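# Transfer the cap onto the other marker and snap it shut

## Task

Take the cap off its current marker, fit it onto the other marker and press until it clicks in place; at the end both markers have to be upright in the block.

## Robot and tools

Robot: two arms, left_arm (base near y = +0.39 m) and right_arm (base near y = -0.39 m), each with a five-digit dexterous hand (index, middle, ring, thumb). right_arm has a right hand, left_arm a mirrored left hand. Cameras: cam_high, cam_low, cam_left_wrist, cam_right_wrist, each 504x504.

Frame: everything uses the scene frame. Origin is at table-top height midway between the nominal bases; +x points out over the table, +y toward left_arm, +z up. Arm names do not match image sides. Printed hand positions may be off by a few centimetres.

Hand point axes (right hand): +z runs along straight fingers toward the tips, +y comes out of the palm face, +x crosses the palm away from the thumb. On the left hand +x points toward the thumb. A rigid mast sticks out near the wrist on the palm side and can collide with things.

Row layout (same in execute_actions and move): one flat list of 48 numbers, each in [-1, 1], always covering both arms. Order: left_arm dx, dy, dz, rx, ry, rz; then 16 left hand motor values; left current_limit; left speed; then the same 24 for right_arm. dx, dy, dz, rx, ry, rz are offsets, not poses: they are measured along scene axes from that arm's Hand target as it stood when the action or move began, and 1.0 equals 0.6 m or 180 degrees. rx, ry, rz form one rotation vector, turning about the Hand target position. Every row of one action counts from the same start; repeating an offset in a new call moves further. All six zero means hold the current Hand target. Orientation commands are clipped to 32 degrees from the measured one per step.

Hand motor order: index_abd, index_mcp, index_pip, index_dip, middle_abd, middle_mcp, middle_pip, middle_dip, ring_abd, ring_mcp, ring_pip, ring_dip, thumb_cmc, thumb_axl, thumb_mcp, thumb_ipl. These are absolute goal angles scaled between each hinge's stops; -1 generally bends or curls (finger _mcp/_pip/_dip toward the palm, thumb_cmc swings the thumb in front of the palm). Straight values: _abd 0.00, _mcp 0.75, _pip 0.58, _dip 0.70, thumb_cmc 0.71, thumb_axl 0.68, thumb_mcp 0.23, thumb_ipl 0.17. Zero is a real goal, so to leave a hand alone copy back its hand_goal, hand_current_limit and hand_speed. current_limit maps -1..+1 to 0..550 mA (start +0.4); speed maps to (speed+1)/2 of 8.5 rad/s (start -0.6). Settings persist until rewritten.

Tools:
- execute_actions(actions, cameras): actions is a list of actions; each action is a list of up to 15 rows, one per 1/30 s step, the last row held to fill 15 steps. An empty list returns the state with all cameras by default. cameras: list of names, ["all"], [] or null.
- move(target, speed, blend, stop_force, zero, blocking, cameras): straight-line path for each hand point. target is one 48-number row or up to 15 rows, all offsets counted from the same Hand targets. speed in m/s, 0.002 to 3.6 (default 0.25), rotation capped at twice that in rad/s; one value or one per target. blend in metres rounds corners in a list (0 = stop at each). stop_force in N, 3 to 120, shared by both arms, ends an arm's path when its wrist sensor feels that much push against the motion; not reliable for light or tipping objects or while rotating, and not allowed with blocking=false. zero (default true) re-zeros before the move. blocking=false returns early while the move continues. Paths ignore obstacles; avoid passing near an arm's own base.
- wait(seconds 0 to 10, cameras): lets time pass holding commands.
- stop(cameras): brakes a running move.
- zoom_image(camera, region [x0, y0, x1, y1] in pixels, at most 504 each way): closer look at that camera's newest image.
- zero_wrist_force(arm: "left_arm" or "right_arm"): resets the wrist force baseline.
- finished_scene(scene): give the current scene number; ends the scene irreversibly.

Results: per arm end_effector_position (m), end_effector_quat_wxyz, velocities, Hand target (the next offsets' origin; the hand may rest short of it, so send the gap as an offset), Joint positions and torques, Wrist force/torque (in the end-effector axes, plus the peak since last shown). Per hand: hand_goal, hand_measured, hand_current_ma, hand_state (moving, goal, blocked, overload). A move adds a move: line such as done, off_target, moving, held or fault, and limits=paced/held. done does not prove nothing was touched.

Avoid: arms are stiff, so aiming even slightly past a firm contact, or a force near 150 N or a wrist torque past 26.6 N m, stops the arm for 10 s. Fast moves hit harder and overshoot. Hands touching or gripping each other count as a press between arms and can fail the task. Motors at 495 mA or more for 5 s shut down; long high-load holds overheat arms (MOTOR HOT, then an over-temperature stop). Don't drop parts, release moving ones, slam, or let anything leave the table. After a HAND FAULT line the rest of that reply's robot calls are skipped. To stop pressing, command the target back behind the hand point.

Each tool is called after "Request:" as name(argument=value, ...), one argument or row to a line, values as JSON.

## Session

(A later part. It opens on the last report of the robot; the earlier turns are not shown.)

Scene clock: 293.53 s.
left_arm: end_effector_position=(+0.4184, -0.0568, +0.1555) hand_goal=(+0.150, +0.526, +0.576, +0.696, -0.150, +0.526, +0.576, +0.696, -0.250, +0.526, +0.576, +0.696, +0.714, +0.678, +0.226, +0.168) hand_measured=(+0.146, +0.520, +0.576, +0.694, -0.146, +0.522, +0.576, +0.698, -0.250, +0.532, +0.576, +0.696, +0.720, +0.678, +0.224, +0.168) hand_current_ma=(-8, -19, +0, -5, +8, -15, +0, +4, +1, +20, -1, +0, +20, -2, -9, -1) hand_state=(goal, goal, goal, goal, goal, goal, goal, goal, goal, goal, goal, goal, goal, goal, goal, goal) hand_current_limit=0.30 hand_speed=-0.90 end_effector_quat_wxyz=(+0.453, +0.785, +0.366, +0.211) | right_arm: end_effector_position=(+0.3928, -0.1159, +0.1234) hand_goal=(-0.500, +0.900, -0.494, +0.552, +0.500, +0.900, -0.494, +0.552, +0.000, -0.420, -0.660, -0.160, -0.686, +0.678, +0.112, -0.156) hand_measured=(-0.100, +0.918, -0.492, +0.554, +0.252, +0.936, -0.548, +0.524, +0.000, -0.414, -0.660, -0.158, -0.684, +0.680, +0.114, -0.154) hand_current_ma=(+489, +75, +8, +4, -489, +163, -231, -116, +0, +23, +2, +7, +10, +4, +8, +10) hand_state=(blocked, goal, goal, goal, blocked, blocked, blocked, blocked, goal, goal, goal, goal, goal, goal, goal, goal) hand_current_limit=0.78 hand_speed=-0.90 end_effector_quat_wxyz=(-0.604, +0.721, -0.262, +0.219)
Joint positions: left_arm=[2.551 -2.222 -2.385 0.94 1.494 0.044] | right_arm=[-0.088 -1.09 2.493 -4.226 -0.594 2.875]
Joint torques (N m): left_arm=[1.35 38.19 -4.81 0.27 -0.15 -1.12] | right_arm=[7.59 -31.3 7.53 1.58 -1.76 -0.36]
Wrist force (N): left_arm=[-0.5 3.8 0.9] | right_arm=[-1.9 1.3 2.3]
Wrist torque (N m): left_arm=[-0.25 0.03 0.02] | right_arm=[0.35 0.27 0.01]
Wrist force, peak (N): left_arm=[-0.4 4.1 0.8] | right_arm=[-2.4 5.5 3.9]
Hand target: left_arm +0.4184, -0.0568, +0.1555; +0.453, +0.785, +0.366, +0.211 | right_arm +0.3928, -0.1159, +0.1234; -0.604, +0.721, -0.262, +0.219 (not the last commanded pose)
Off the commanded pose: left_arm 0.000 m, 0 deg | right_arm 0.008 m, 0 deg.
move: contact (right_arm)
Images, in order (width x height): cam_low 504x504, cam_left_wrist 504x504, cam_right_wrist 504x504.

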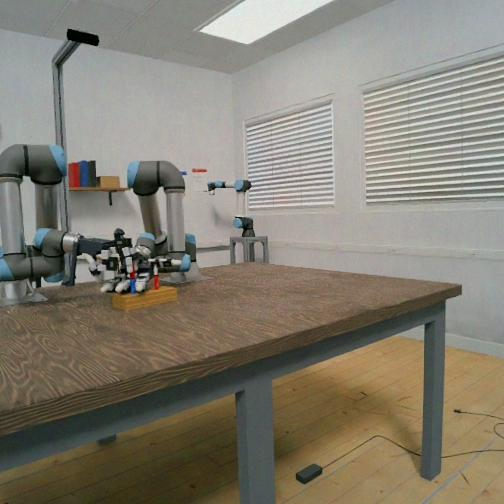

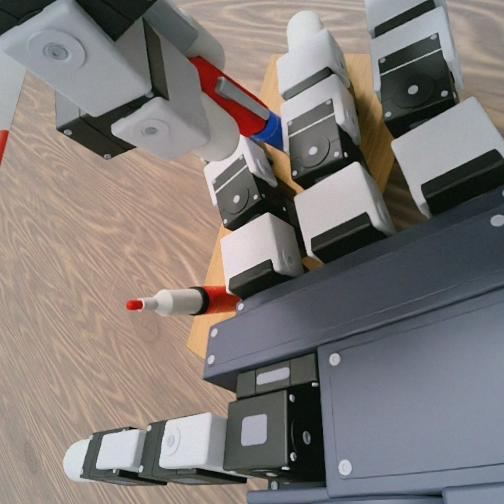

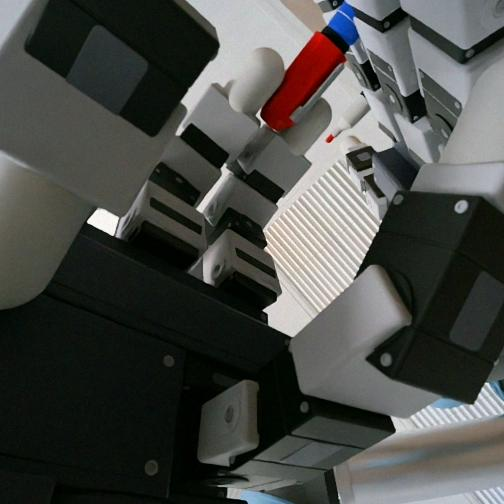

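Request:
execute_actions(
  actions=[
    [[0,0,0,0,0,0,0.15,0.525,0.576,0.696,-0.15,0.525,0.576,0.696,-0.25,0.525,0.576,0.696,0.714,0.678,0.226,0.168,0.3,-0.9,0,0,0,0,0,0,0.09,0.9,-0.495,0.551,-0.09,0.9,-0.495,0.551,0,-0.42,-0.66,-0.16,-0.686,0.677,0.112,-0.157,0.3,-0.9]],
    [[0,0,0,0,0,0,0.15,0.525,0.576,0.696,-0.15,0.525,0.576,0.696,-0.25,0.525,0.576,0.696,0.714,0.678,0.226,0.168,0.3,-0.9,0,0,0,0,0,0,0.09,0.9,-0.495,0.551,-0.09,0.9,-0.495,0.551,0,-0.42,-0.66,-0.16,-0.686,0.677,0.112,-0.157,0.3,-0.9]],
  ],
)

Request:
move(
  target=[0.0128,-0.0107,-0.004,0,0,0,0.15,0.525,0.576,0.696,-0.15,0.525,0.576,0.696,-0.25,0.525,0.576,0.696,0.714,0.678,0.226,0.168,0.3,-0.9,0,0,0.0105,0,0,0,0.09,0.9,-0.495,0.551,-0.09,0.9,-0.495,0.551,0,-0.42,-0.66,-0.16,-0.686,0.677,0.112,-0.157,0.3,-0.9],
  speed=0.02,
  cameras=["cam_right_wrist","cam_low","cam_left_wrist"],
)

Request:
zoom_image(
  camera="cam_low",
  region=[90, 240, 170, 310],
)

Request:
zoom_image(
  camera="cam_left_wrist",
  region=[100, 0, 400, 300],
)

Request:
zoom_image(
  camera="cam_right_wrist",
  region=[220, 0, 420, 200],
)

Scene clock: 297.07 s.
left_arm: end_effector_position=(+0.4184, -0.0568, +0.1555) hand_goal=(+0.150, +0.526, +0.576, +0.696, -0.150, +0.526, +0.576, +0.696, -0.250, +0.526, +0.576, +0.696, +0.714, +0.678, +0.226, +0.168) hand_measured=(+0.146, +0.520, +0.576, +0.694, -0.146, +0.522, +0.576, +0.698, -0.250, +0.532, +0.576, +0.696, +0.720, +0.678, +0.224, +0.168) hand_current_ma=(-8, -19, +0, -5, +8, -15, +0, +4, +1, +20, -1, +0, +20, -2, -9, -1) hand_state=(goal, goal, goal, goal, goal, goal, goal, goal, goal, goal, goal, goal, goal, goal, goal, goal) hand_current_limit=0.30 hand_speed=-0.90 end_effector_quat_wxyz=(+0.453, +0.785, +0.366, +0.211) | right_arm: end_effector_position=(+0.3928, -0.1159, +0.1234) hand_goal=(+0.090, +0.900, -0.494, +0.552, -0.090, +0.900, -0.494, +0.552, +0.000, -0.420, -0.660, -0.160, -0.686, +0.678, +0.112, -0.156) hand_measured=(+0.086, +0.894, -0.492, +0.554, -0.086, +0.894, -0.496, +0.550, +0.000, -0.414, -0.660, -0.158, -0.684, +0.680, +0.114, -0.154) hand_current_ma=(-9, -23, +6, +4, +9, -22, -9, -9, +0, +23, +2, +7, +10, +4, +8, +10) hand_state=(goal, goal, goal, goal, goal, goal, goal, goal, goal, goal, goal, goal, goal, goal, goal, goal) hand_current_limit=0.30 hand_speed=-0.90 end_effector_quat_wxyz=(-0.604, +0.721, -0.262, +0.219)
Joint positions: left_arm=[2.551 -2.222 -2.385 0.94 1.494 0.044] | right_arm=[-0.088 -1.09 2.493 -4.226 -0.594 2.875]
Joint torques (N m): left_arm=[1.49 39.86 -4.43 0.21 -0.05 -1.11] | right_arm=[-6.75 -31.39 3.13 -1.17 -1.64 0.59]
Wrist force (N): left_arm=[-0.3 4.0 1.0] | right_arm=[-3.9 5.3 2.8]
Wrist torque (N m): left_arm=[-0.23 0.00 0.04] | right_arm=[0.17 0.11 0.08]
Wrist force, peak (N): left_arm=[-0.5 4.1 1.0] | right_arm=[-4.1 5.4 2.7]
Hand target: left_arm +0.4184, -0.0568, +0.1555; +0.453, +0.785, +0.366, +0.211 | right_arm +0.3928, -0.1159, +0.1234; -0.604, +0.721, -0.262, +0.219
Off the commanded pose: left_arm 0.000 m, 0 deg | right_arm 0.000 m, 0 deg.

Scene clock: 297.93 s.
left_arm: end_effector_position=(+0.4260, -0.0632, +0.1532) hand_goal=(+0.150, +0.526, +0.576, +0.696, -0.150, +0.526, +0.576, +0.696, -0.250, +0.526, +0.576, +0.696, +0.714, +0.678, +0.226, +0.168) hand_measured=(+0.146, +0.494, +0.576, +0.694, -0.146, +0.496, +0.576, +0.698, -0.250, +0.532, +0.576, +0.696, +0.720, +0.678, +0.224, +0.168) hand_current_ma=(-8, -128, +0, -5, +8, -123, +0, +4, +1, +20, -1, +0, +20, -2, -9, -1) hand_state=(goal, blocked, goal, goal, goal, blocked, goal, goal, goal, goal, goal, goal, goal, goal, goal, goal) hand_current_limit=0.30 hand_speed=-0.90 end_effector_quat_wxyz=(+0.453, +0.785, +0.366, +0.211) | right_arm: end_effector_position=(+0.3928, -0.1159, +0.1296) hand_goal=(+0.090, +0.900, -0.494, +0.552, -0.090, +0.900, -0.494, +0.552, +0.000, -0.420, -0.660, -0.160, -0.686, +0.678, +0.112, -0.156) hand_measured=(+0.086, +0.894, -0.492, +0.554, -0.086, +0.894, -0.496, +0.550, +0.000, -0.414, -0.660, -0.158, -0.684, +0.680, +0.114, -0.154) hand_current_ma=(-9, -23, +6, +4, +9, -23, -9, -9, +0, +23, +2, +7, +10, +4, +8, +10) hand_state=(goal, goal, goal, goal, goal, goal, goal, goal, goal, goal, goal, goal, goal, goal, goal, goal) hand_current_limit=0.30 hand_speed=-0.90 end_effector_quat_wxyz=(-0.604, +0.720, -0.262, +0.219)
Joint positions: left_arm=[2.549 -2.234 -2.357 0.925 1.496 0.042] | right_arm=[-0.088 -1.114 2.494 -4.202 -0.594 2.875]
Joint torques (N m): left_arm=[-6.84 11.41 12.01 -3.81 1.23 -1.5] | right_arm=[-7.41 -32.03 5.17 0.64 -1.35 -1.03]
Wrist force (N): left_arm=[-0.4 14.1 -14.4] | right_arm=[-3.9 4.8 2.6]
Wrist torque (N m): left_arm=[0.96 0.02 -0.02] | right_arm=[0.11 0.11 0.07]
Wrist force, peak (N): left_arm=[-0.4 14.1 -14.4] | right_arm=[-4.0 5.4 3.0]
Hand target: left_arm +0.4261, -0.0633, +0.1531; +0.453, +0.785, +0.366, +0.211 | right_arm +0.3928, -0.1159, +0.1297; -0.604, +0.721, -0.262, +0.219
Off the commanded pose: left_arm 0.000 m, 0 deg | right_arm 0.000 m, 0 deg.
move: done
Images, in order (width x height): cam_low 504x504, cam_left_wrist 504x504, cam_right_wrist 504x504.

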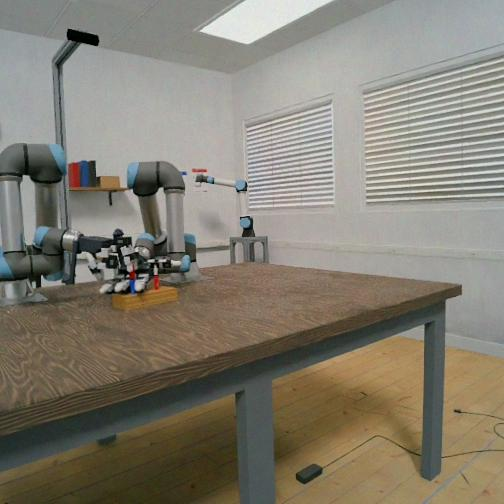

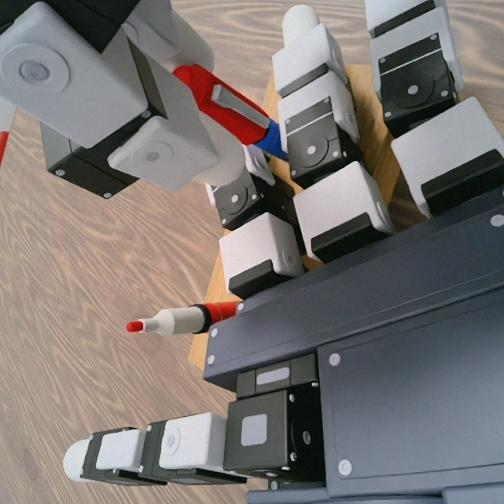

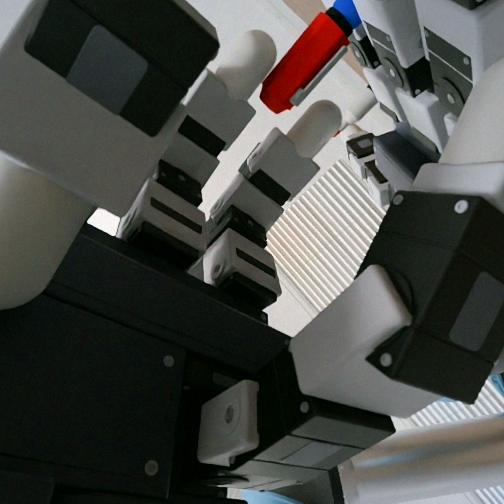

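Scaled by 6.300.

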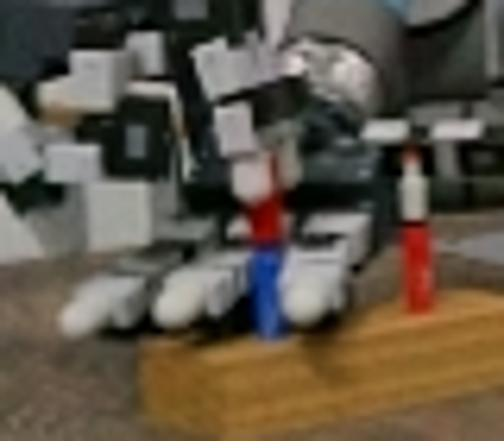

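Scaled by 1.680.

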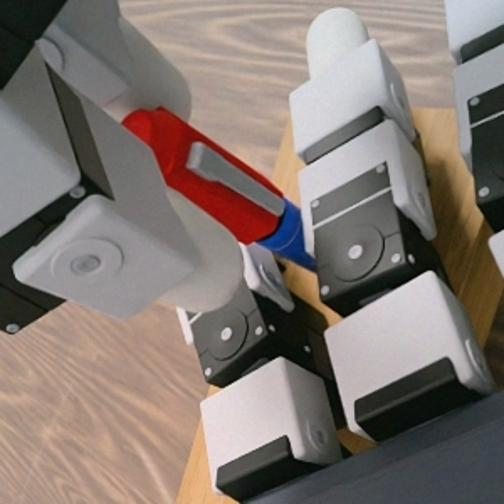

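Scaled by 2.520.

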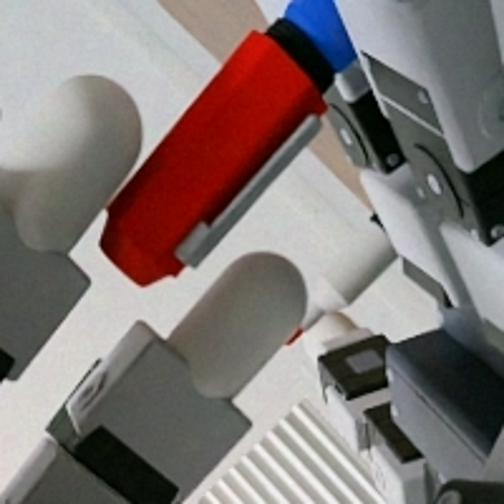

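Request:
execute_actions(
  actions=[
    [[0,0,0,0,0,0,0.15,0.525,0.576,0.696,-0.15,0.525,0.576,0.696,-0.25,0.525,0.576,0.696,0.714,0.678,0.226,0.168,0.3,-0.9,0,0,0,0,0,0,-0.5,0.9,-0.495,0.551,0.5,0.9,-0.495,0.551,0,-0.42,-0.66,-0.16,-0.686,0.677,0.112,-0.157,0.3,-0.9]],
    [[0,0,0,0,0,0,-0.3,0.525,0.576,0.696,0.3,0.525,0.576,0.696,0.6,0.525,0.576,0.696,0.714,0.678,0.226,0.168,0.78,-0.9,0,0,0,0,0,0,-0.5,0.9,-0.495,0.551,0.5,0.9,-0.495,0.551,0,-0.42,-0.66,-0.16,-0.686,0.677,0.112,-0.157,0.78,-0.9]],
    [[0,0,0,0,0,0,-0.3,0.525,0.576,0.696,0.3,0.525,0.576,0.696,0.6,0.525,0.576,0.696,0.714,0.678,0.226,0.168,0.78,-0.9,0,0,0,0,0,0,-0.5,0.9,-0.495,0.551,0.5,0.9,-0.495,0.551,0,-0.42,-0.66,-0.16,-0.686,0.677,0.112,-0.157,0.78,-0.9]],
  ],
  cameras=["cam_right_wrist","cam_low","cam_left_wrist"],
)

Request:
zoom_image(
  camera="cam_low",
  region=[90, 240, 170, 310],
)

Request:
zoom_image(
  camera="cam_left_wrist",
  region=[150, 0, 450, 300],
)

Request:
zoom_image(
  camera="cam_right_wrist",
  region=[220, 0, 420, 200],
)

Scene clock: 301.33 s.
left_arm: end_effector_position=(+0.4261, -0.0633, +0.1531) hand_goal=(-0.300, +0.526, +0.576, +0.696, +0.300, +0.526, +0.576, +0.696, +0.600, +0.526, +0.576, +0.696, +0.714, +0.678, +0.226, +0.168) hand_measured=(+0.006, +0.492, +0.576, +0.694, -0.048, +0.492, +0.576, +0.698, +0.138, +0.532, +0.576, +0.696, +0.720, +0.678, +0.224, +0.168) hand_current_ma=(+489, -134, +0, -5, -489, -132, +1, +4, -481, +21, -1, +0, +20, -2, -9, -1) hand_state=(blocked, blocked, goal, goal, blocked, blocked, goal, goal, moving, goal, goal, goal, goal, goal, goal, goal) hand_current_limit=0.78 hand_speed=-0.90 end_effector_quat_wxyz=(+0.453, +0.785, +0.366, +0.211) | right_arm: end_effector_position=(+0.3928, -0.1159, +0.1297) hand_goal=(-0.500, +0.900, -0.494, +0.552, +0.500, +0.900, -0.494, +0.552, +0.000, -0.420, -0.660, -0.160, -0.686, +0.678, +0.112, -0.156) hand_measured=(-0.156, +0.902, -0.498, +0.552, +0.130, +0.898, -0.494, +0.552, +0.000, -0.414, -0.660, -0.158, -0.684, +0.680, +0.114, -0.154) hand_current_ma=(+489, +7, -14, -1, -489, -9, +1, +0, +0, +23, +2, +7, +10, +4, +8, +10) hand_state=(blocked, goal, goal, goal, blocked, goal, goal, goal, goal, goal, goal, goal, goal, goal, goal, goal) hand_current_limit=0.78 hand_speed=-0.90 end_effector_quat_wxyz=(-0.604, +0.721, -0.262, +0.219)
Joint positions: left_arm=[2.548 -2.234 -2.357 0.924 1.496 0.042] | right_arm=[-0.088 -1.114 2.494 -4.202 -0.594 2.875]
Joint torques (N m): left_arm=[-1.56 14.61 8.69 -1.36 1.3 -1.42] | right_arm=[0.59 -32.11 5.43 -0.68 -1.07 -1.09]
Wrist force (N): left_arm=[-5.5 14.1 -7.1] | right_arm=[-5.4 6.4 7.0]
Wrist torque (N m): left_arm=[0.32 -0.05 -0.18] | right_arm=[-0.05 0.10 0.00]
Wrist force, peak (N): left_arm=[-0.3 14.1 -14.8] | right_arm=[-5.3 6.7 7.1]
Hand target: left_arm +0.4261, -0.0633, +0.1531; +0.453, +0.785, +0.366, +0.211 | right_arm +0.3928, -0.1159, +0.1297; -0.604, +0.721, -0.262, +0.219
Off the commanded pose: left_arm 0.000 m, 0 deg | right_arm 0.000 m, 0 deg.
Images, in order (width x height): cam_low 504x504, cam_left_wrist 504x504, cam_right_wrist 504x504.

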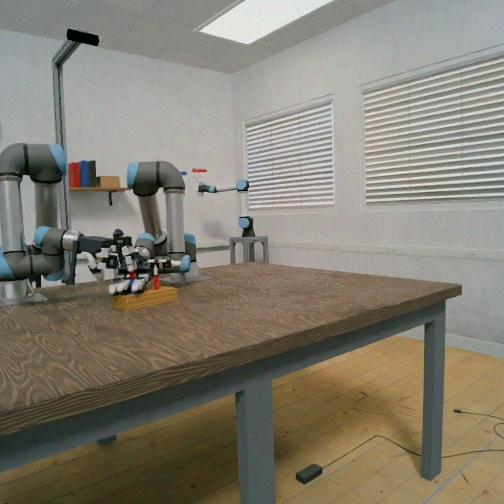

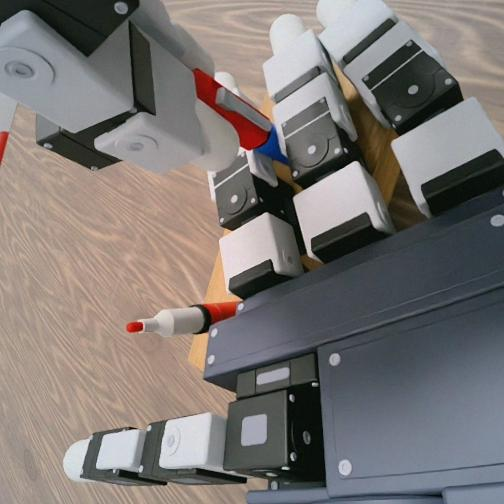

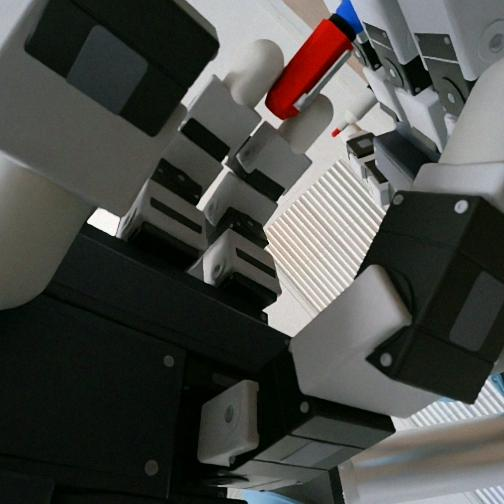

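Scaled by 6.300.

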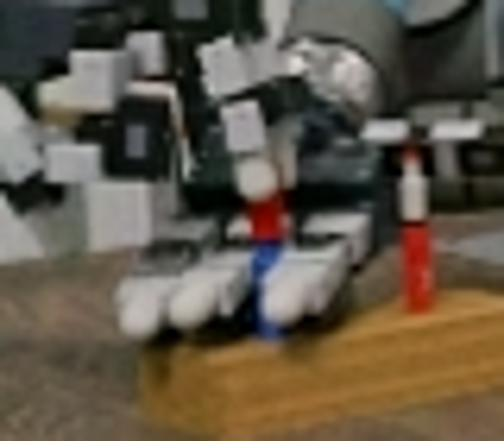

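Scaled by 1.680.

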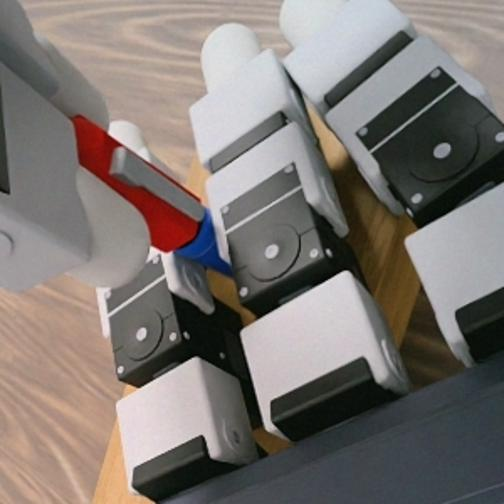

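Scaled by 2.520.

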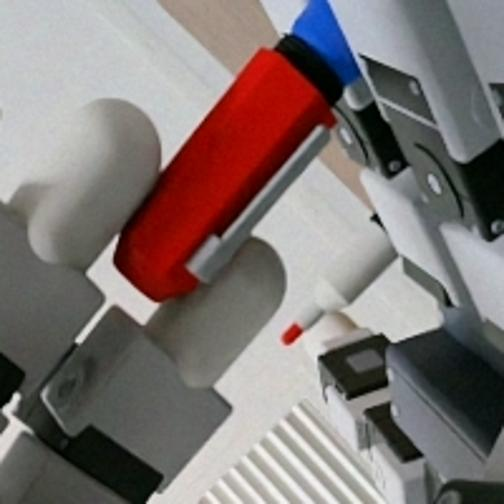

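Request:
move(
  target=[-0.0043,-0.0051,-0.006,0,0,0,-0.3,0.525,0.576,0.696,0.3,0.525,0.576,0.696,0.6,0.525,0.576,0.696,0.714,0.678,0.226,0.168,0.78,-0.9,0.0166,-0.0139,0,0,0,0,-0.5,0.9,-0.495,0.551,0.5,0.9,-0.495,0.551,0,-0.42,-0.66,-0.16,-0.686,0.677,0.112,-0.157,0.78,-0.9],
  speed=0.02,
  cameras=["cam_right_wrist","cam_low"],
)

Request:
zoom_image(
  camera="cam_low",
  region=[90, 240, 170, 310],
)

Request:
zoom_image(
  camera="cam_right_wrist",
  region=[220, 0, 420, 200],
)

Scene clock: 303.33 s.
left_arm: end_effector_position=(+0.4235, -0.0663, +0.1496) hand_goal=(-0.300, +0.526, +0.576, +0.696, +0.300, +0.526, +0.576, +0.696, +0.600, +0.526, +0.576, +0.696, +0.714, +0.678, +0.226, +0.168) hand_measured=(+0.058, +0.448, +0.576, +0.694, +0.020, +0.450, +0.588, +0.698, +0.210, +0.522, +0.572, +0.696, +0.720, +0.678, +0.224, +0.168) hand_current_ma=(+487, -342, +0, -5, -489, -335, +37, +4, -489, -11, -14, +0, +20, -2, -9, -1) hand_state=(blocked, blocked, goal, goal, blocked, blocked, goal, goal, blocked, goal, goal, goal, goal, goal, goal, goal) hand_current_limit=0.78 hand_speed=-0.90 end_effector_quat_wxyz=(+0.453, +0.785, +0.366, +0.211) | right_arm: end_effector_position=(+0.4026, -0.1242, +0.1297) hand_goal=(-0.500, +0.900, -0.494, +0.552, +0.500, +0.900, -0.494, +0.552, +0.000, -0.420, -0.660, -0.160, -0.686, +0.678, +0.112, -0.156) hand_measured=(-0.156, +0.914, -0.514, +0.544, +0.158, +0.888, -0.508, +0.548, +0.000, -0.414, -0.660, -0.158, -0.684, +0.680, +0.114, -0.154) hand_current_ma=(+490, +60, -77, -28, -489, -49, -53, -13, +0, +23, +2, +7, +10, +4, +8, +10) hand_state=(blocked, goal, goal, goal, blocked, goal, goal, goal, goal, goal, goal, goal, goal, goal, goal, goal) hand_current_limit=0.78 hand_speed=-0.90 end_effector_quat_wxyz=(-0.604, +0.721, -0.262, +0.219)
Joint positions: left_arm=[2.537 -2.246 -2.352 0.932 1.505 0.037] | right_arm=[-0.111 -1.111 2.476 -4.177 -0.572 2.862]
Joint torques (N m): left_arm=[-12.39 6.8 7.39 -1.98 -1.36 -1.72] | right_arm=[-14.26 -14.07 -19.81 0.52 0.89 -1.93]
Wrist force (N): left_arm=[10.8 25.0 -12.0] | right_arm=[-11.3 5.0 4.3]
Wrist torque (N m): left_arm=[0.53 0.64 0.91] | right_arm=[0.13 -0.41 0.12]
Wrist force, peak (N): left_arm=[13.0 25.0 -13.8] | right_arm=[-11.9 4.9 4.4]
Hand target: left_arm +0.4235, -0.0663, +0.1495; +0.453, +0.785, +0.366, +0.211 | right_arm +0.4027, -0.1243, +0.1297; -0.604, +0.721, -0.262, +0.219
Off the commanded pose: left_arm 0.000 m, 0 deg | right_arm 0.000 m, 0 deg.
move: done
Images, in order (width x height): cam_low 504x504, cam_right_wrist 504x504.

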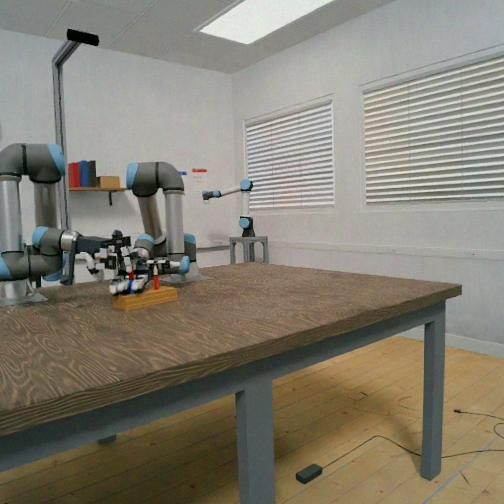

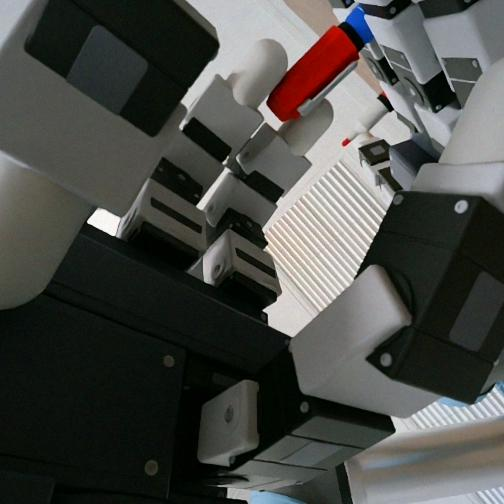

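Scaled by 6.300.

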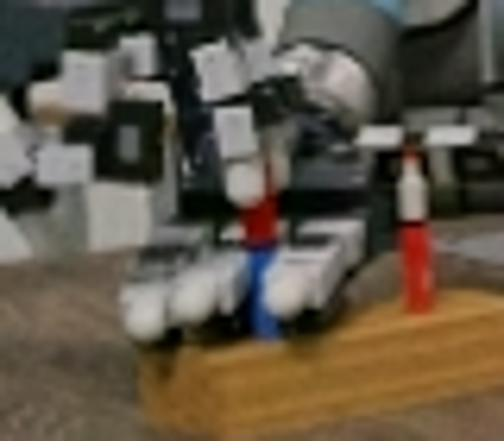

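Scaled by 2.520.

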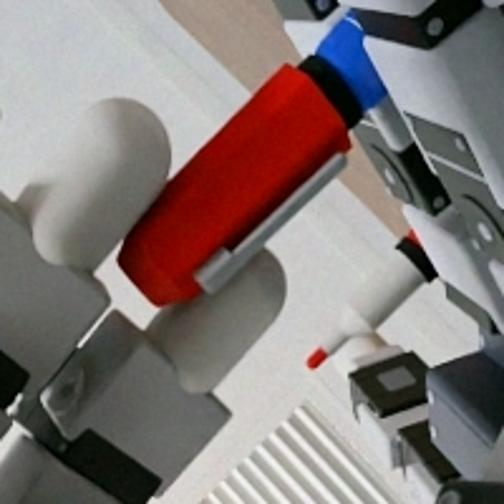

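Request:
execute_actions(
  actions=[],
)

Scene clock: 306.10 s.
left_arm: end_effector_position=(+0.4235, -0.0663, +0.1495) hand_goal=(-0.300, +0.526, +0.576, +0.696, +0.300, +0.526, +0.576, +0.696, +0.600, +0.526, +0.576, +0.696, +0.714, +0.678, +0.226, +0.168) hand_measured=(+0.058, +0.448, +0.576, +0.694, +0.020, +0.450, +0.588, +0.698, +0.210, +0.522, +0.572, +0.696, +0.720, +0.678, +0.224, +0.168) hand_current_ma=(+489, -342, +0, -5, -489, -335, +37, +4, -489, -11, -14, +0, +20, -2, -9, -1) hand_state=(blocked, blocked, goal, goal, blocked, blocked, goal, goal, blocked, goal, goal, goal, goal, goal, goal, goal) hand_current_limit=0.78 hand_speed=-0.90 end_effector_quat_wxyz=(+0.453, +0.785, +0.366, +0.211) | right_arm: end_effector_position=(+0.4027, -0.1243, +0.1297) hand_goal=(-0.500, +0.900, -0.494, +0.552, +0.500, +0.900, -0.494, +0.552, +0.000, -0.420, -0.660, -0.160, -0.686, +0.678, +0.112, -0.156) hand_measured=(-0.156, +0.914, -0.514, +0.544, +0.160, +0.888, -0.508, +0.548, +0.000, -0.414, -0.660, -0.158, -0.684, +0.680, +0.114, -0.154) hand_current_ma=(+490, +61, -79, -28, -489, -49, -53, -13, +0, +23, +2, +7, +10, +4, +8, +10) hand_state=(blocked, goal, blocked, goal, blocked, goal, goal, goal, goal, goal, goal, goal, goal, goal, goal, goal) hand_current_limit=0.78 hand_speed=-0.90 end_effector_quat_wxyz=(-0.604, +0.721, -0.262, +0.219)
Joint positions: left_arm=[2.537 -2.246 -2.352 0.932 1.505 0.037] | right_arm=[-0.111 -1.111 2.476 -4.177 -0.572 2.862]
Joint velocities: within noise
Joint torques (N m): left_arm=[-13.39 6.11 7.3 -2.62 -1.94 -1.81] | right_arm=[-15.29 -13.28 -19.38 0.25 0.68 -2.01]
Wrist force (N): left_arm=[11.3 25.6 -13.0] | right_arm=[-12.1 5.1 4.6]
Wrist torque (N m): left_arm=[0.64 0.65 0.94] | right_arm=[0.13 -0.39 0.08]
Wrist force, peak (N): left_arm=[11.2 25.8 -13.2] | right_arm=[-12.6 5.2 4.6]
Hand target: left_arm +0.4235, -0.0663, +0.1495; +0.453, +0.785, +0.366, +0.211 | right_arm +0.4027, -0.1243, +0.1297; -0.604, +0.721, -0.262, +0.219
Off the commanded pose: left_arm 0.000 m, 0 deg | right_arm 0.000 m, 0 deg.

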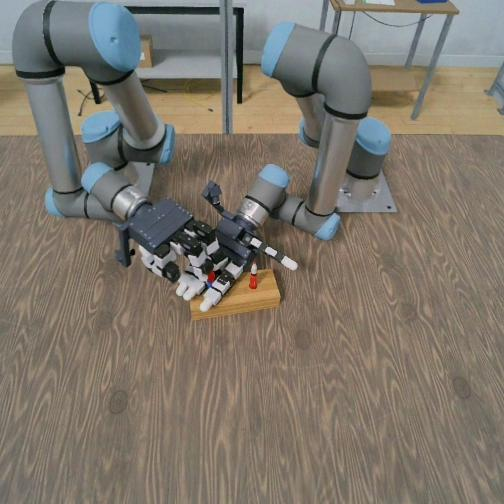

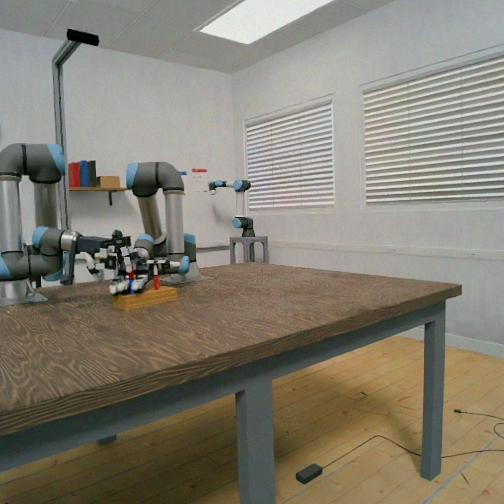

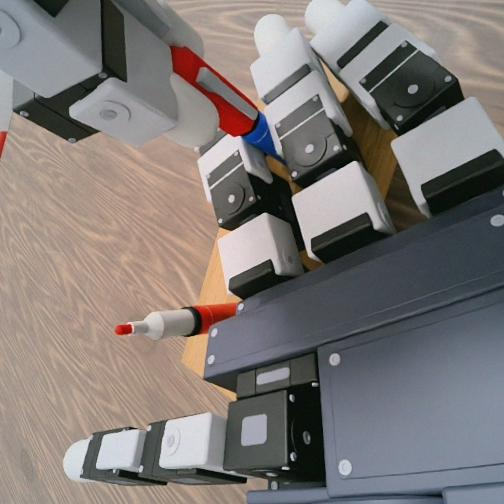

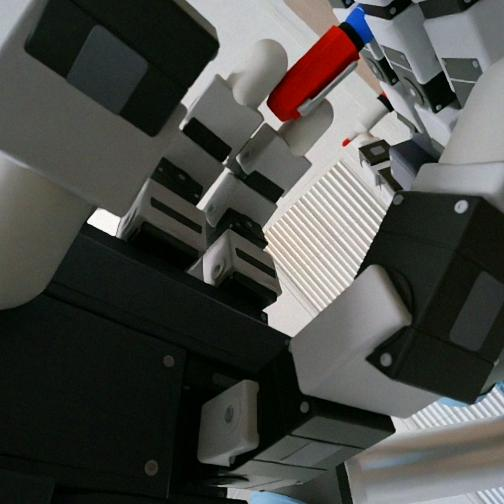

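Request:
move(
  target=[0,0,0,0,0,0,-0.3,0.525,0.576,0.696,0.3,0.525,0.576,0.696,0.6,0.525,0.576,0.696,0.714,0.678,0.226,0.168,0.78,-0.9,0.0038,-0.0032,0,0,0,0,-0.5,0.9,-0.495,0.551,0.5,0.9,-0.495,0.551,0,-0.42,-0.66,-0.16,-0.686,0.677,0.112,-0.157,0.78,-0.9],
  speed=0.02,
)

Request:
move(
  target=[0,0,0,0,0,0,-0.3,0.525,0.576,0.696,0.3,0.525,0.576,0.696,0.6,0.525,0.576,0.696,0.714,0.678,0.226,0.168,0.78,-0.9,0,0,0.004,0,0,0,-0.5,0.9,-0.495,0.551,0.5,0.9,-0.495,0.551,0,-0.42,-0.66,-0.16,-0.686,0.677,0.112,-0.157,0.78,-0.9],
  speed=0.02,
  cameras=["cam_right_wrist"],
)

Scene clock: 308.27 s.
left_arm: end_effector_position=(+0.4235, -0.0663, +0.1495) hand_goal=(-0.300, +0.526, +0.576, +0.696, +0.300, +0.526, +0.576, +0.696, +0.600, +0.526, +0.576, +0.696, +0.714, +0.678, +0.226, +0.168) hand_measured=(+0.060, +0.446, +0.576, +0.694, +0.022, +0.448, +0.588, +0.698, +0.212, +0.522, +0.570, +0.696, +0.720, +0.678, +0.224, +0.168) hand_current_ma=(+489, -351, +0, -5, -489, -344, +37, +4, -489, -13, -16, -1, +20, -2, -9, -1) hand_state=(blocked, blocked, goal, goal, blocked, blocked, goal, goal, blocked, goal, goal, goal, goal, goal, goal, goal) hand_current_limit=0.78 hand_speed=-0.90 end_effector_quat_wxyz=(+0.453, +0.785, +0.366, +0.211) | right_arm: end_effector_position=(+0.4049, -0.1261, +0.1297) hand_goal=(-0.500, +0.900, -0.494, +0.552, +0.500, +0.900, -0.494, +0.552, +0.000, -0.420, -0.660, -0.160, -0.686, +0.678, +0.112, -0.156) hand_measured=(-0.156, +0.918, -0.518, +0.542, +0.178, +0.886, -0.508, +0.548, +0.000, -0.414, -0.660, -0.158, -0.684, +0.680, +0.114, -0.154) hand_current_ma=(+489, +77, -95, -33, -489, -59, -53, -13, +0, +23, +2, +7, +10, +4, +8, +10) hand_state=(blocked, goal, blocked, goal, blocked, goal, goal, goal, goal, goal, goal, goal, goal, goal, goal, goal) hand_current_limit=0.78 hand_speed=-0.90 end_effector_quat_wxyz=(-0.604, +0.721, -0.262, +0.219)
Joint positions: left_arm=[2.537 -2.246 -2.352 0.932 1.505 0.037] | right_arm=[-0.116 -1.11 2.472 -4.171 -0.567 2.859]
Joint torques (N m): left_arm=[-5.41 13.68 3.31 -2.99 -1.96 -1.63] | right_arm=[-20.48 -15.17 -22.37 0.01 -1.03 -2.25]
Wrist force (N): left_arm=[3.5 23.3 -1.1] | right_arm=[-19.0 6.8 6.7]
Wrist torque (N m): left_arm=[-0.41 0.28 0.28] | right_arm=[0.02 -0.79 -0.04]
Wrist force, peak (N): left_arm=[11.2 25.7 -13.2] | right_arm=[-19.3 6.7 6.8]
Hand target: left_arm +0.4235, -0.0663, +0.1495; +0.453, +0.785, +0.366, +0.211 | right_arm +0.4050, -0.1262, +0.1297; -0.604, +0.721, -0.262, +0.219
Off the commanded pose: left_arm 0.000 m, 0 deg | right_arm 0.000 m, 0 deg.
move: done

Scene clock: 309.03 s.
left_arm: end_effector_position=(+0.4235, -0.0664, +0.1495) hand_goal=(-0.300, +0.526, +0.576, +0.696, +0.300, +0.526, +0.576, +0.696, +0.600, +0.526, +0.576, +0.696, +0.714, +0.678, +0.226, +0.168) hand_measured=(+0.060, +0.446, +0.576, +0.694, +0.022, +0.448, +0.588, +0.698, +0.212, +0.522, +0.570, +0.696, +0.720, +0.678, +0.224, +0.168) hand_current_ma=(+489, -355, +0, -5, -489, -348, +37, +4, -489, -14, -17, -2, +20, -2, -9, -1) hand_state=(blocked, blocked, goal, goal, blocked, blocked, goal, goal, blocked, goal, goal, goal, goal, goal, goal, goal) hand_current_limit=0.78 hand_speed=-0.90 end_effector_quat_wxyz=(+0.453, +0.785, +0.366, +0.211) | right_arm: end_effector_position=(+0.4050, -0.1262, +0.1321) hand_goal=(-0.500, +0.900, -0.494, +0.552, +0.500, +0.900, -0.494, +0.552, +0.000, -0.420, -0.660, -0.160, -0.686, +0.678, +0.112, -0.156) hand_measured=(-0.140, +0.892, -0.502, +0.552, +0.182, +0.872, -0.506, +0.550, +0.000, -0.414, -0.660, -0.158, -0.684, +0.680, +0.114, -0.154) hand_current_ma=(+490, -30, -32, +2, -489, -119, -46, -9, +0, +23, +2, +7, +10, +4, +8, +10) hand_state=(blocked, goal, goal, goal, blocked, blocked, goal, goal, goal, goal, goal, goal, goal, goal, goal, goal) hand_current_limit=0.78 hand_speed=-0.90 end_effector_quat_wxyz=(-0.604, +0.721, -0.262, +0.219)
Joint positions: left_arm=[2.537 -2.246 -2.352 0.932 1.505 0.037] | right_arm=[-0.117 -1.118 2.472 -4.162 -0.567 2.859]
Joint torques (N m): left_arm=[1.7 20.77 -1.14 -3.11 0.79 -1.4] | right_arm=[-19.03 -36.33 -20.5 -0.97 -1.21 -1.85]
Wrist force (N): left_arm=[-2.5 22.0 3.5] | right_arm=[-17.9 13.1 9.9]
Wrist torque (N m): left_arm=[-0.81 -0.05 -0.10] | right_arm=[-0.32 -0.66 -0.05]
Wrist force, peak (N): left_arm=[3.5 23.7 -1.0] | right_arm=[-18.6 12.5 10.1]
Hand target: left_arm +0.4235, -0.0663, +0.1495; +0.453, +0.785, +0.366, +0.211 | right_arm +0.4050, -0.1262, +0.1321; -0.604, +0.721, -0.262, +0.219
Off the commanded pose: left_arm 0.000 m, 0 deg | right_arm 0.000 m, 0 deg.
move: done
Images, in order (width x height): cam_right_wrist 504x504.

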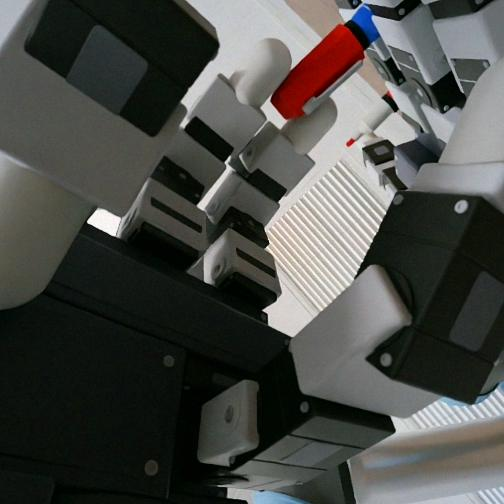

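Request:
move(
  target=[0,0,0,0,0,0,-0.3,0.525,0.576,0.696,0.3,0.525,0.576,0.696,0.6,0.525,0.576,0.696,0.714,0.678,0.226,0.168,0.78,-0.9,0,0,0.003,0,0,0,-0.5,0.9,-0.495,0.551,0.5,0.9,-0.495,0.551,0,-0.42,-0.66,-0.16,-0.686,0.677,0.112,-0.157,0.78,-0.9],
  speed=0.02,
  cameras=["cam_right_wrist"],
)

Request:
zoom_image(
  camera="cam_right_wrist",
  region=[220, 0, 420, 200],
)

Scene clock: 310.17 s.
left_arm: end_effector_position=(+0.4235, -0.0663, +0.1495) hand_goal=(-0.300, +0.526, +0.576, +0.696, +0.300, +0.526, +0.576, +0.696, +0.600, +0.526, +0.576, +0.696, +0.714, +0.678, +0.226, +0.168) hand_measured=(+0.060, +0.446, +0.576, +0.694, +0.022, +0.448, +0.588, +0.698, +0.212, +0.522, +0.570, +0.696, +0.720, +0.678, +0.224, +0.168) hand_current_ma=(+489, -356, +0, -5, -489, -349, +37, +4, -489, -14, -18, -2, +20, -2, -9, -1) hand_state=(blocked, blocked, goal, goal, blocked, blocked, goal, goal, blocked, goal, goal, goal, goal, goal, goal, goal) hand_current_limit=0.78 hand_speed=-0.90 end_effector_quat_wxyz=(+0.453, +0.785, +0.366, +0.211) | right_arm: end_effector_position=(+0.4050, -0.1262, +0.1338) hand_goal=(-0.500, +0.900, -0.494, +0.552, +0.500, +0.900, -0.494, +0.552, +0.000, -0.420, -0.660, -0.160, -0.686, +0.678, +0.112, -0.156) hand_measured=(-0.124, +0.872, -0.488, +0.560, +0.192, +0.866, -0.508, +0.548, +0.000, -0.414, -0.660, -0.158, -0.684, +0.680, +0.114, -0.154) hand_current_ma=(+490, -122, +22, +28, -489, -152, -51, -10, +0, +23, +2, +7, +10, +4, +8, +10) hand_state=(blocked, blocked, goal, goal, blocked, blocked, goal, goal, goal, goal, goal, goal, goal, goal, goal, goal) hand_current_limit=0.78 hand_speed=-0.90 end_effector_quat_wxyz=(-0.604, +0.721, -0.262, +0.219)
Joint positions: left_arm=[2.537 -2.246 -2.352 0.932 1.505 0.037] | right_arm=[-0.117 -1.125 2.472 -4.156 -0.567 2.859]
Joint torques (N m): left_arm=[2.97 31.24 -6.65 -3.15 1.67 -0.84] | right_arm=[-17.11 -37.35 -15.56 -1.66 -1.38 -1.11]
Wrist force (N): left_arm=[-3.3 20.8 1.1] | right_arm=[-15.6 16.1 10.5]
Wrist torque (N m): left_arm=[-0.69 -0.06 -0.12] | right_arm=[-0.47 -0.54 -0.01]
Wrist force, peak (N): left_arm=[-2.9 22.2 3.3] | right_arm=[-15.8 16.1 10.7]
Hand target: left_arm +0.4235, -0.0663, +0.1495; +0.453, +0.785, +0.366, +0.211 | right_arm +0.4050, -0.1262, +0.1339; -0.604, +0.721, -0.262, +0.219
Off the commanded pose: left_arm 0.000 m, 0 deg | right_arm 0.000 m, 0 deg.
move: done
Images, in order (width x height): cam_right_wrist 504x504.

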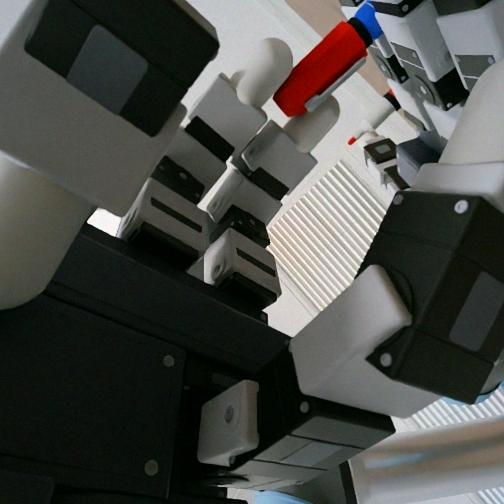

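Scaled by 2.520.

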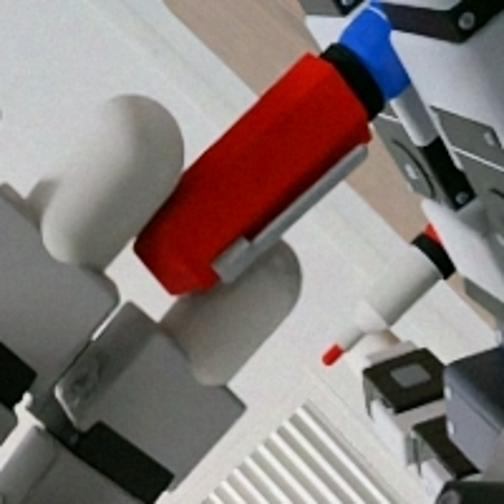

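Request:
move(
  target=[0,0,0,0,0,0,-0.3,0.525,0.576,0.696,0.3,0.525,0.576,0.696,0.6,0.525,0.576,0.696,0.714,0.678,0.226,0.168,0.78,-0.9,0.0012,-0.001,0.003,0,0,0,-0.5,0.9,-0.495,0.551,0.5,0.9,-0.495,0.551,0,-0.42,-0.66,-0.16,-0.686,0.677,0.112,-0.157,0.78,-0.9],
  speed=0.02,
  cameras=["cam_right_wrist"],
)

Request:
zoom_image(
  camera="cam_right_wrist",
  region=[220, 0, 420, 200],
)

Scene clock: 311.50 s.
left_arm: end_effector_position=(+0.4235, -0.0663, +0.1495) hand_goal=(-0.300, +0.526, +0.576, +0.696, +0.300, +0.526, +0.576, +0.696, +0.600, +0.526, +0.576, +0.696, +0.714, +0.678, +0.226, +0.168) hand_measured=(+0.060, +0.446, +0.576, +0.694, +0.022, +0.448, +0.588, +0.698, +0.212, +0.522, +0.570, +0.694, +0.720, +0.678, +0.224, +0.168) hand_current_ma=(+489, -358, +0, -5, -489, -350, +37, +4, -489, -15, -19, -2, +20, -2, -9, -1) hand_state=(blocked, blocked, goal, goal, blocked, blocked, goal, goal, blocked, goal, goal, goal, goal, goal, goal, goal) hand_current_limit=0.78 hand_speed=-0.90 end_effector_quat_wxyz=(+0.453, +0.785, +0.366, +0.211) | right_arm: end_effector_position=(+0.4057, -0.1268, +0.1357) hand_goal=(-0.500, +0.900, -0.494, +0.552, +0.500, +0.900, -0.494, +0.552, +0.000, -0.420, -0.660, -0.160, -0.686, +0.678, +0.112, -0.156) hand_measured=(-0.082, +0.850, -0.474, +0.568, +0.236, +0.864, -0.512, +0.546, +0.000, -0.414, -0.660, -0.158, -0.684, +0.680, +0.114, -0.154) hand_current_ma=(+490, -225, +79, +59, -489, -156, -69, -19, +0, +23, +2, +7, +10, +4, +8, +10) hand_state=(blocked, blocked, blocked, goal, blocked, blocked, goal, goal, goal, goal, goal, goal, goal, goal, goal, goal) hand_current_limit=0.78 hand_speed=-0.90 end_effector_quat_wxyz=(-0.604, +0.721, -0.262, +0.219)
Joint positions: left_arm=[2.537 -2.246 -2.352 0.932 1.505 0.037] | right_arm=[-0.118 -1.131 2.47 -4.147 -0.566 2.858]
Joint torques (N m): left_arm=[2.36 32.25 -5.95 -3.12 1.73 -0.57] | right_arm=[-17.28 -38.24 -22.14 -1.54 1.11 -1.84]
Wrist force (N): left_arm=[-4.3 20.5 0.0] | right_arm=[-14.7 18.4 11.1]
Wrist torque (N m): left_arm=[-0.62 -0.08 -0.18] | right_arm=[-0.55 -0.43 -0.03]
Wrist force, peak (N): left_arm=[-3.3 21.2 1.3] | right_arm=[-14.9 18.4 11.5]
Hand target: left_arm +0.4235, -0.0663, +0.1495; +0.453, +0.785, +0.366, +0.211 | right_arm +0.4057, -0.1268, +0.1357; -0.604, +0.721, -0.262, +0.219
Off the commanded pose: left_arm 0.000 m, 0 deg | right_arm 0.000 m, 0 deg.
move: done
Images, in order (width x height): cam_right_wrist 504x504.

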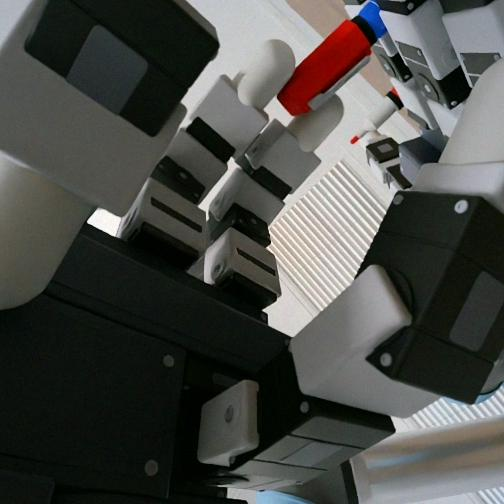

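Scaled by 2.520.

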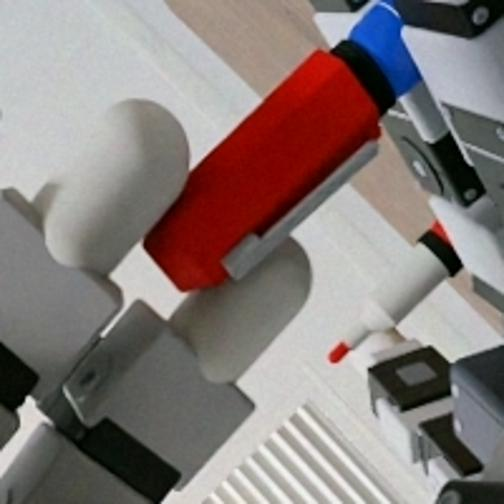

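Request:
move(
  target=[0,0,0,0,0,0,-0.3,0.525,0.576,0.696,0.3,0.525,0.576,0.696,0.6,0.525,0.576,0.696,0.714,0.678,0.226,0.168,0.78,-0.9,0,0,0.003,0,0,0,-0.5,0.9,-0.495,0.551,0.5,0.9,-0.495,0.551,0,-0.42,-0.66,-0.16,-0.686,0.677,0.112,-0.157,0.78,-0.9],
  speed=0.02,
  cameras=["cam_right_wrist", "cam_left_wrist", "cam_low"],
)

Request:
zoom_image(
  camera="cam_right_wrist",
  region=[220, 0, 420, 200],
)

Request:
zoom_image(
  camera="cam_left_wrist",
  region=[100, 0, 400, 300],
)

Request:
zoom_image(
  camera="cam_low",
  region=[90, 240, 170, 310],
)

Scene clock: 313.37 s.
left_arm: end_effector_position=(+0.4235, -0.0663, +0.1495) hand_goal=(-0.300, +0.526, +0.576, +0.696, +0.300, +0.526, +0.576, +0.696, +0.600, +0.526, +0.576, +0.696, +0.714, +0.678, +0.226, +0.168) hand_measured=(+0.060, +0.446, +0.576, +0.694, +0.022, +0.448, +0.588, +0.698, +0.212, +0.522, +0.570, +0.694, +0.720, +0.678, +0.224, +0.168) hand_current_ma=(+489, -359, +0, -5, -489, -351, +37, +4, -489, -15, -19, -3, +20, -2, -9, -1) hand_state=(blocked, blocked, goal, goal, blocked, blocked, goal, goal, blocked, goal, goal, goal, goal, goal, goal, goal) hand_current_limit=0.78 hand_speed=-0.90 end_effector_quat_wxyz=(+0.453, +0.785, +0.366, +0.211) | right_arm: end_effector_position=(+0.4057, -0.1268, +0.1374) hand_goal=(-0.500, +0.900, -0.494, +0.552, +0.500, +0.900, -0.494, +0.552, +0.000, -0.420, -0.660, -0.160, -0.686, +0.678, +0.112, -0.156) hand_measured=(-0.082, +0.848, -0.472, +0.568, +0.254, +0.862, -0.518, +0.544, +0.000, -0.414, -0.660, -0.158, -0.684, +0.680, +0.114, -0.154) hand_current_ma=(+489, -235, +83, +63, -489, -165, -94, -31, +0, +23, +2, +7, +10, +4, +8, +10) hand_state=(blocked, blocked, blocked, goal, blocked, blocked, blocked, goal, goal, goal, goal, goal, goal, goal, goal, goal) hand_current_limit=0.78 hand_speed=-0.90 end_effector_quat_wxyz=(-0.604, +0.721, -0.262, +0.219)
Joint positions: left_arm=[2.537 -2.246 -2.352 0.932 1.505 0.037] | right_arm=[-0.118 -1.138 2.47 -4.141 -0.566 2.858]
Joint torques (N m): left_arm=[1.96 31.33 -5.71 -3.53 1.57 0.04] | right_arm=[-16.88 -38.08 -21.95 -1.69 0.71 -0.57]
Wrist force (N): left_arm=[-4.4 19.1 0.5] | right_arm=[-13.2 17.8 10.5]
Wrist torque (N m): left_arm=[-0.63 -0.14 -0.19] | right_arm=[-0.57 -0.41 -0.01]
Wrist force, peak (N): left_arm=[-4.8 20.6 -0.1] | right_arm=[-14.3 19.4 11.7]
Hand target: left_arm +0.4235, -0.0663, +0.1495; +0.453, +0.785, +0.366, +0.211 | right_arm +0.4057, -0.1268, +0.1375; -0.604, +0.721, -0.262, +0.219
Off the commanded pose: left_arm 0.000 m, 0 deg | right_arm 0.000 m, 0 deg.
move: done
Images, in order (width x height): cam_low 504x504, cam_left_wrist 504x504, cam_right_wrist 504x504.

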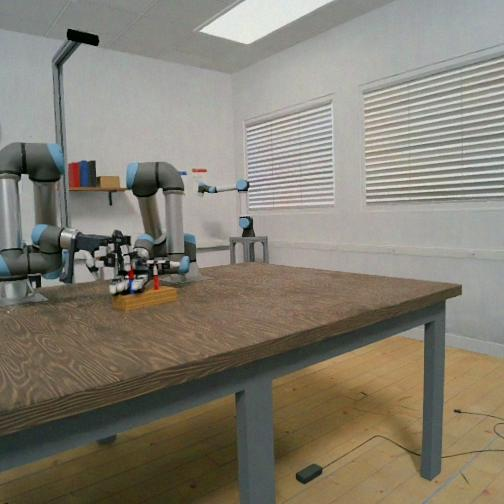

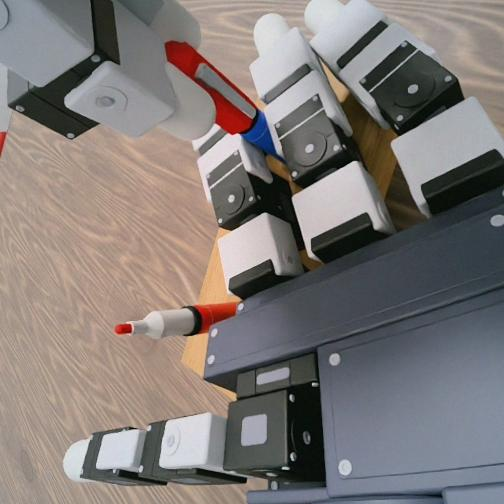

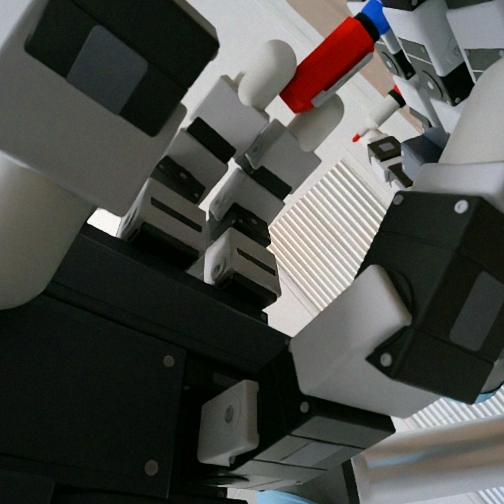

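Scaled by 2.520.

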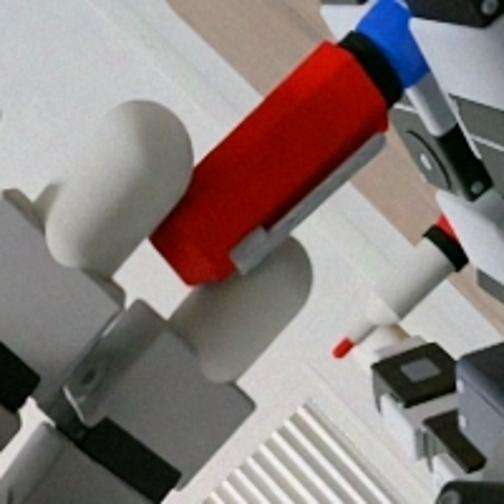

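Scaled by 1.680.

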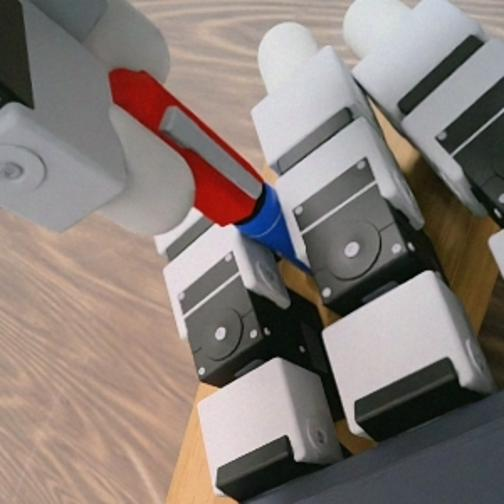

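Scaled by 6.300.

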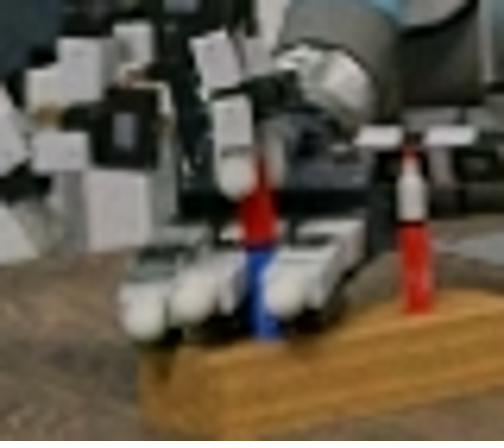

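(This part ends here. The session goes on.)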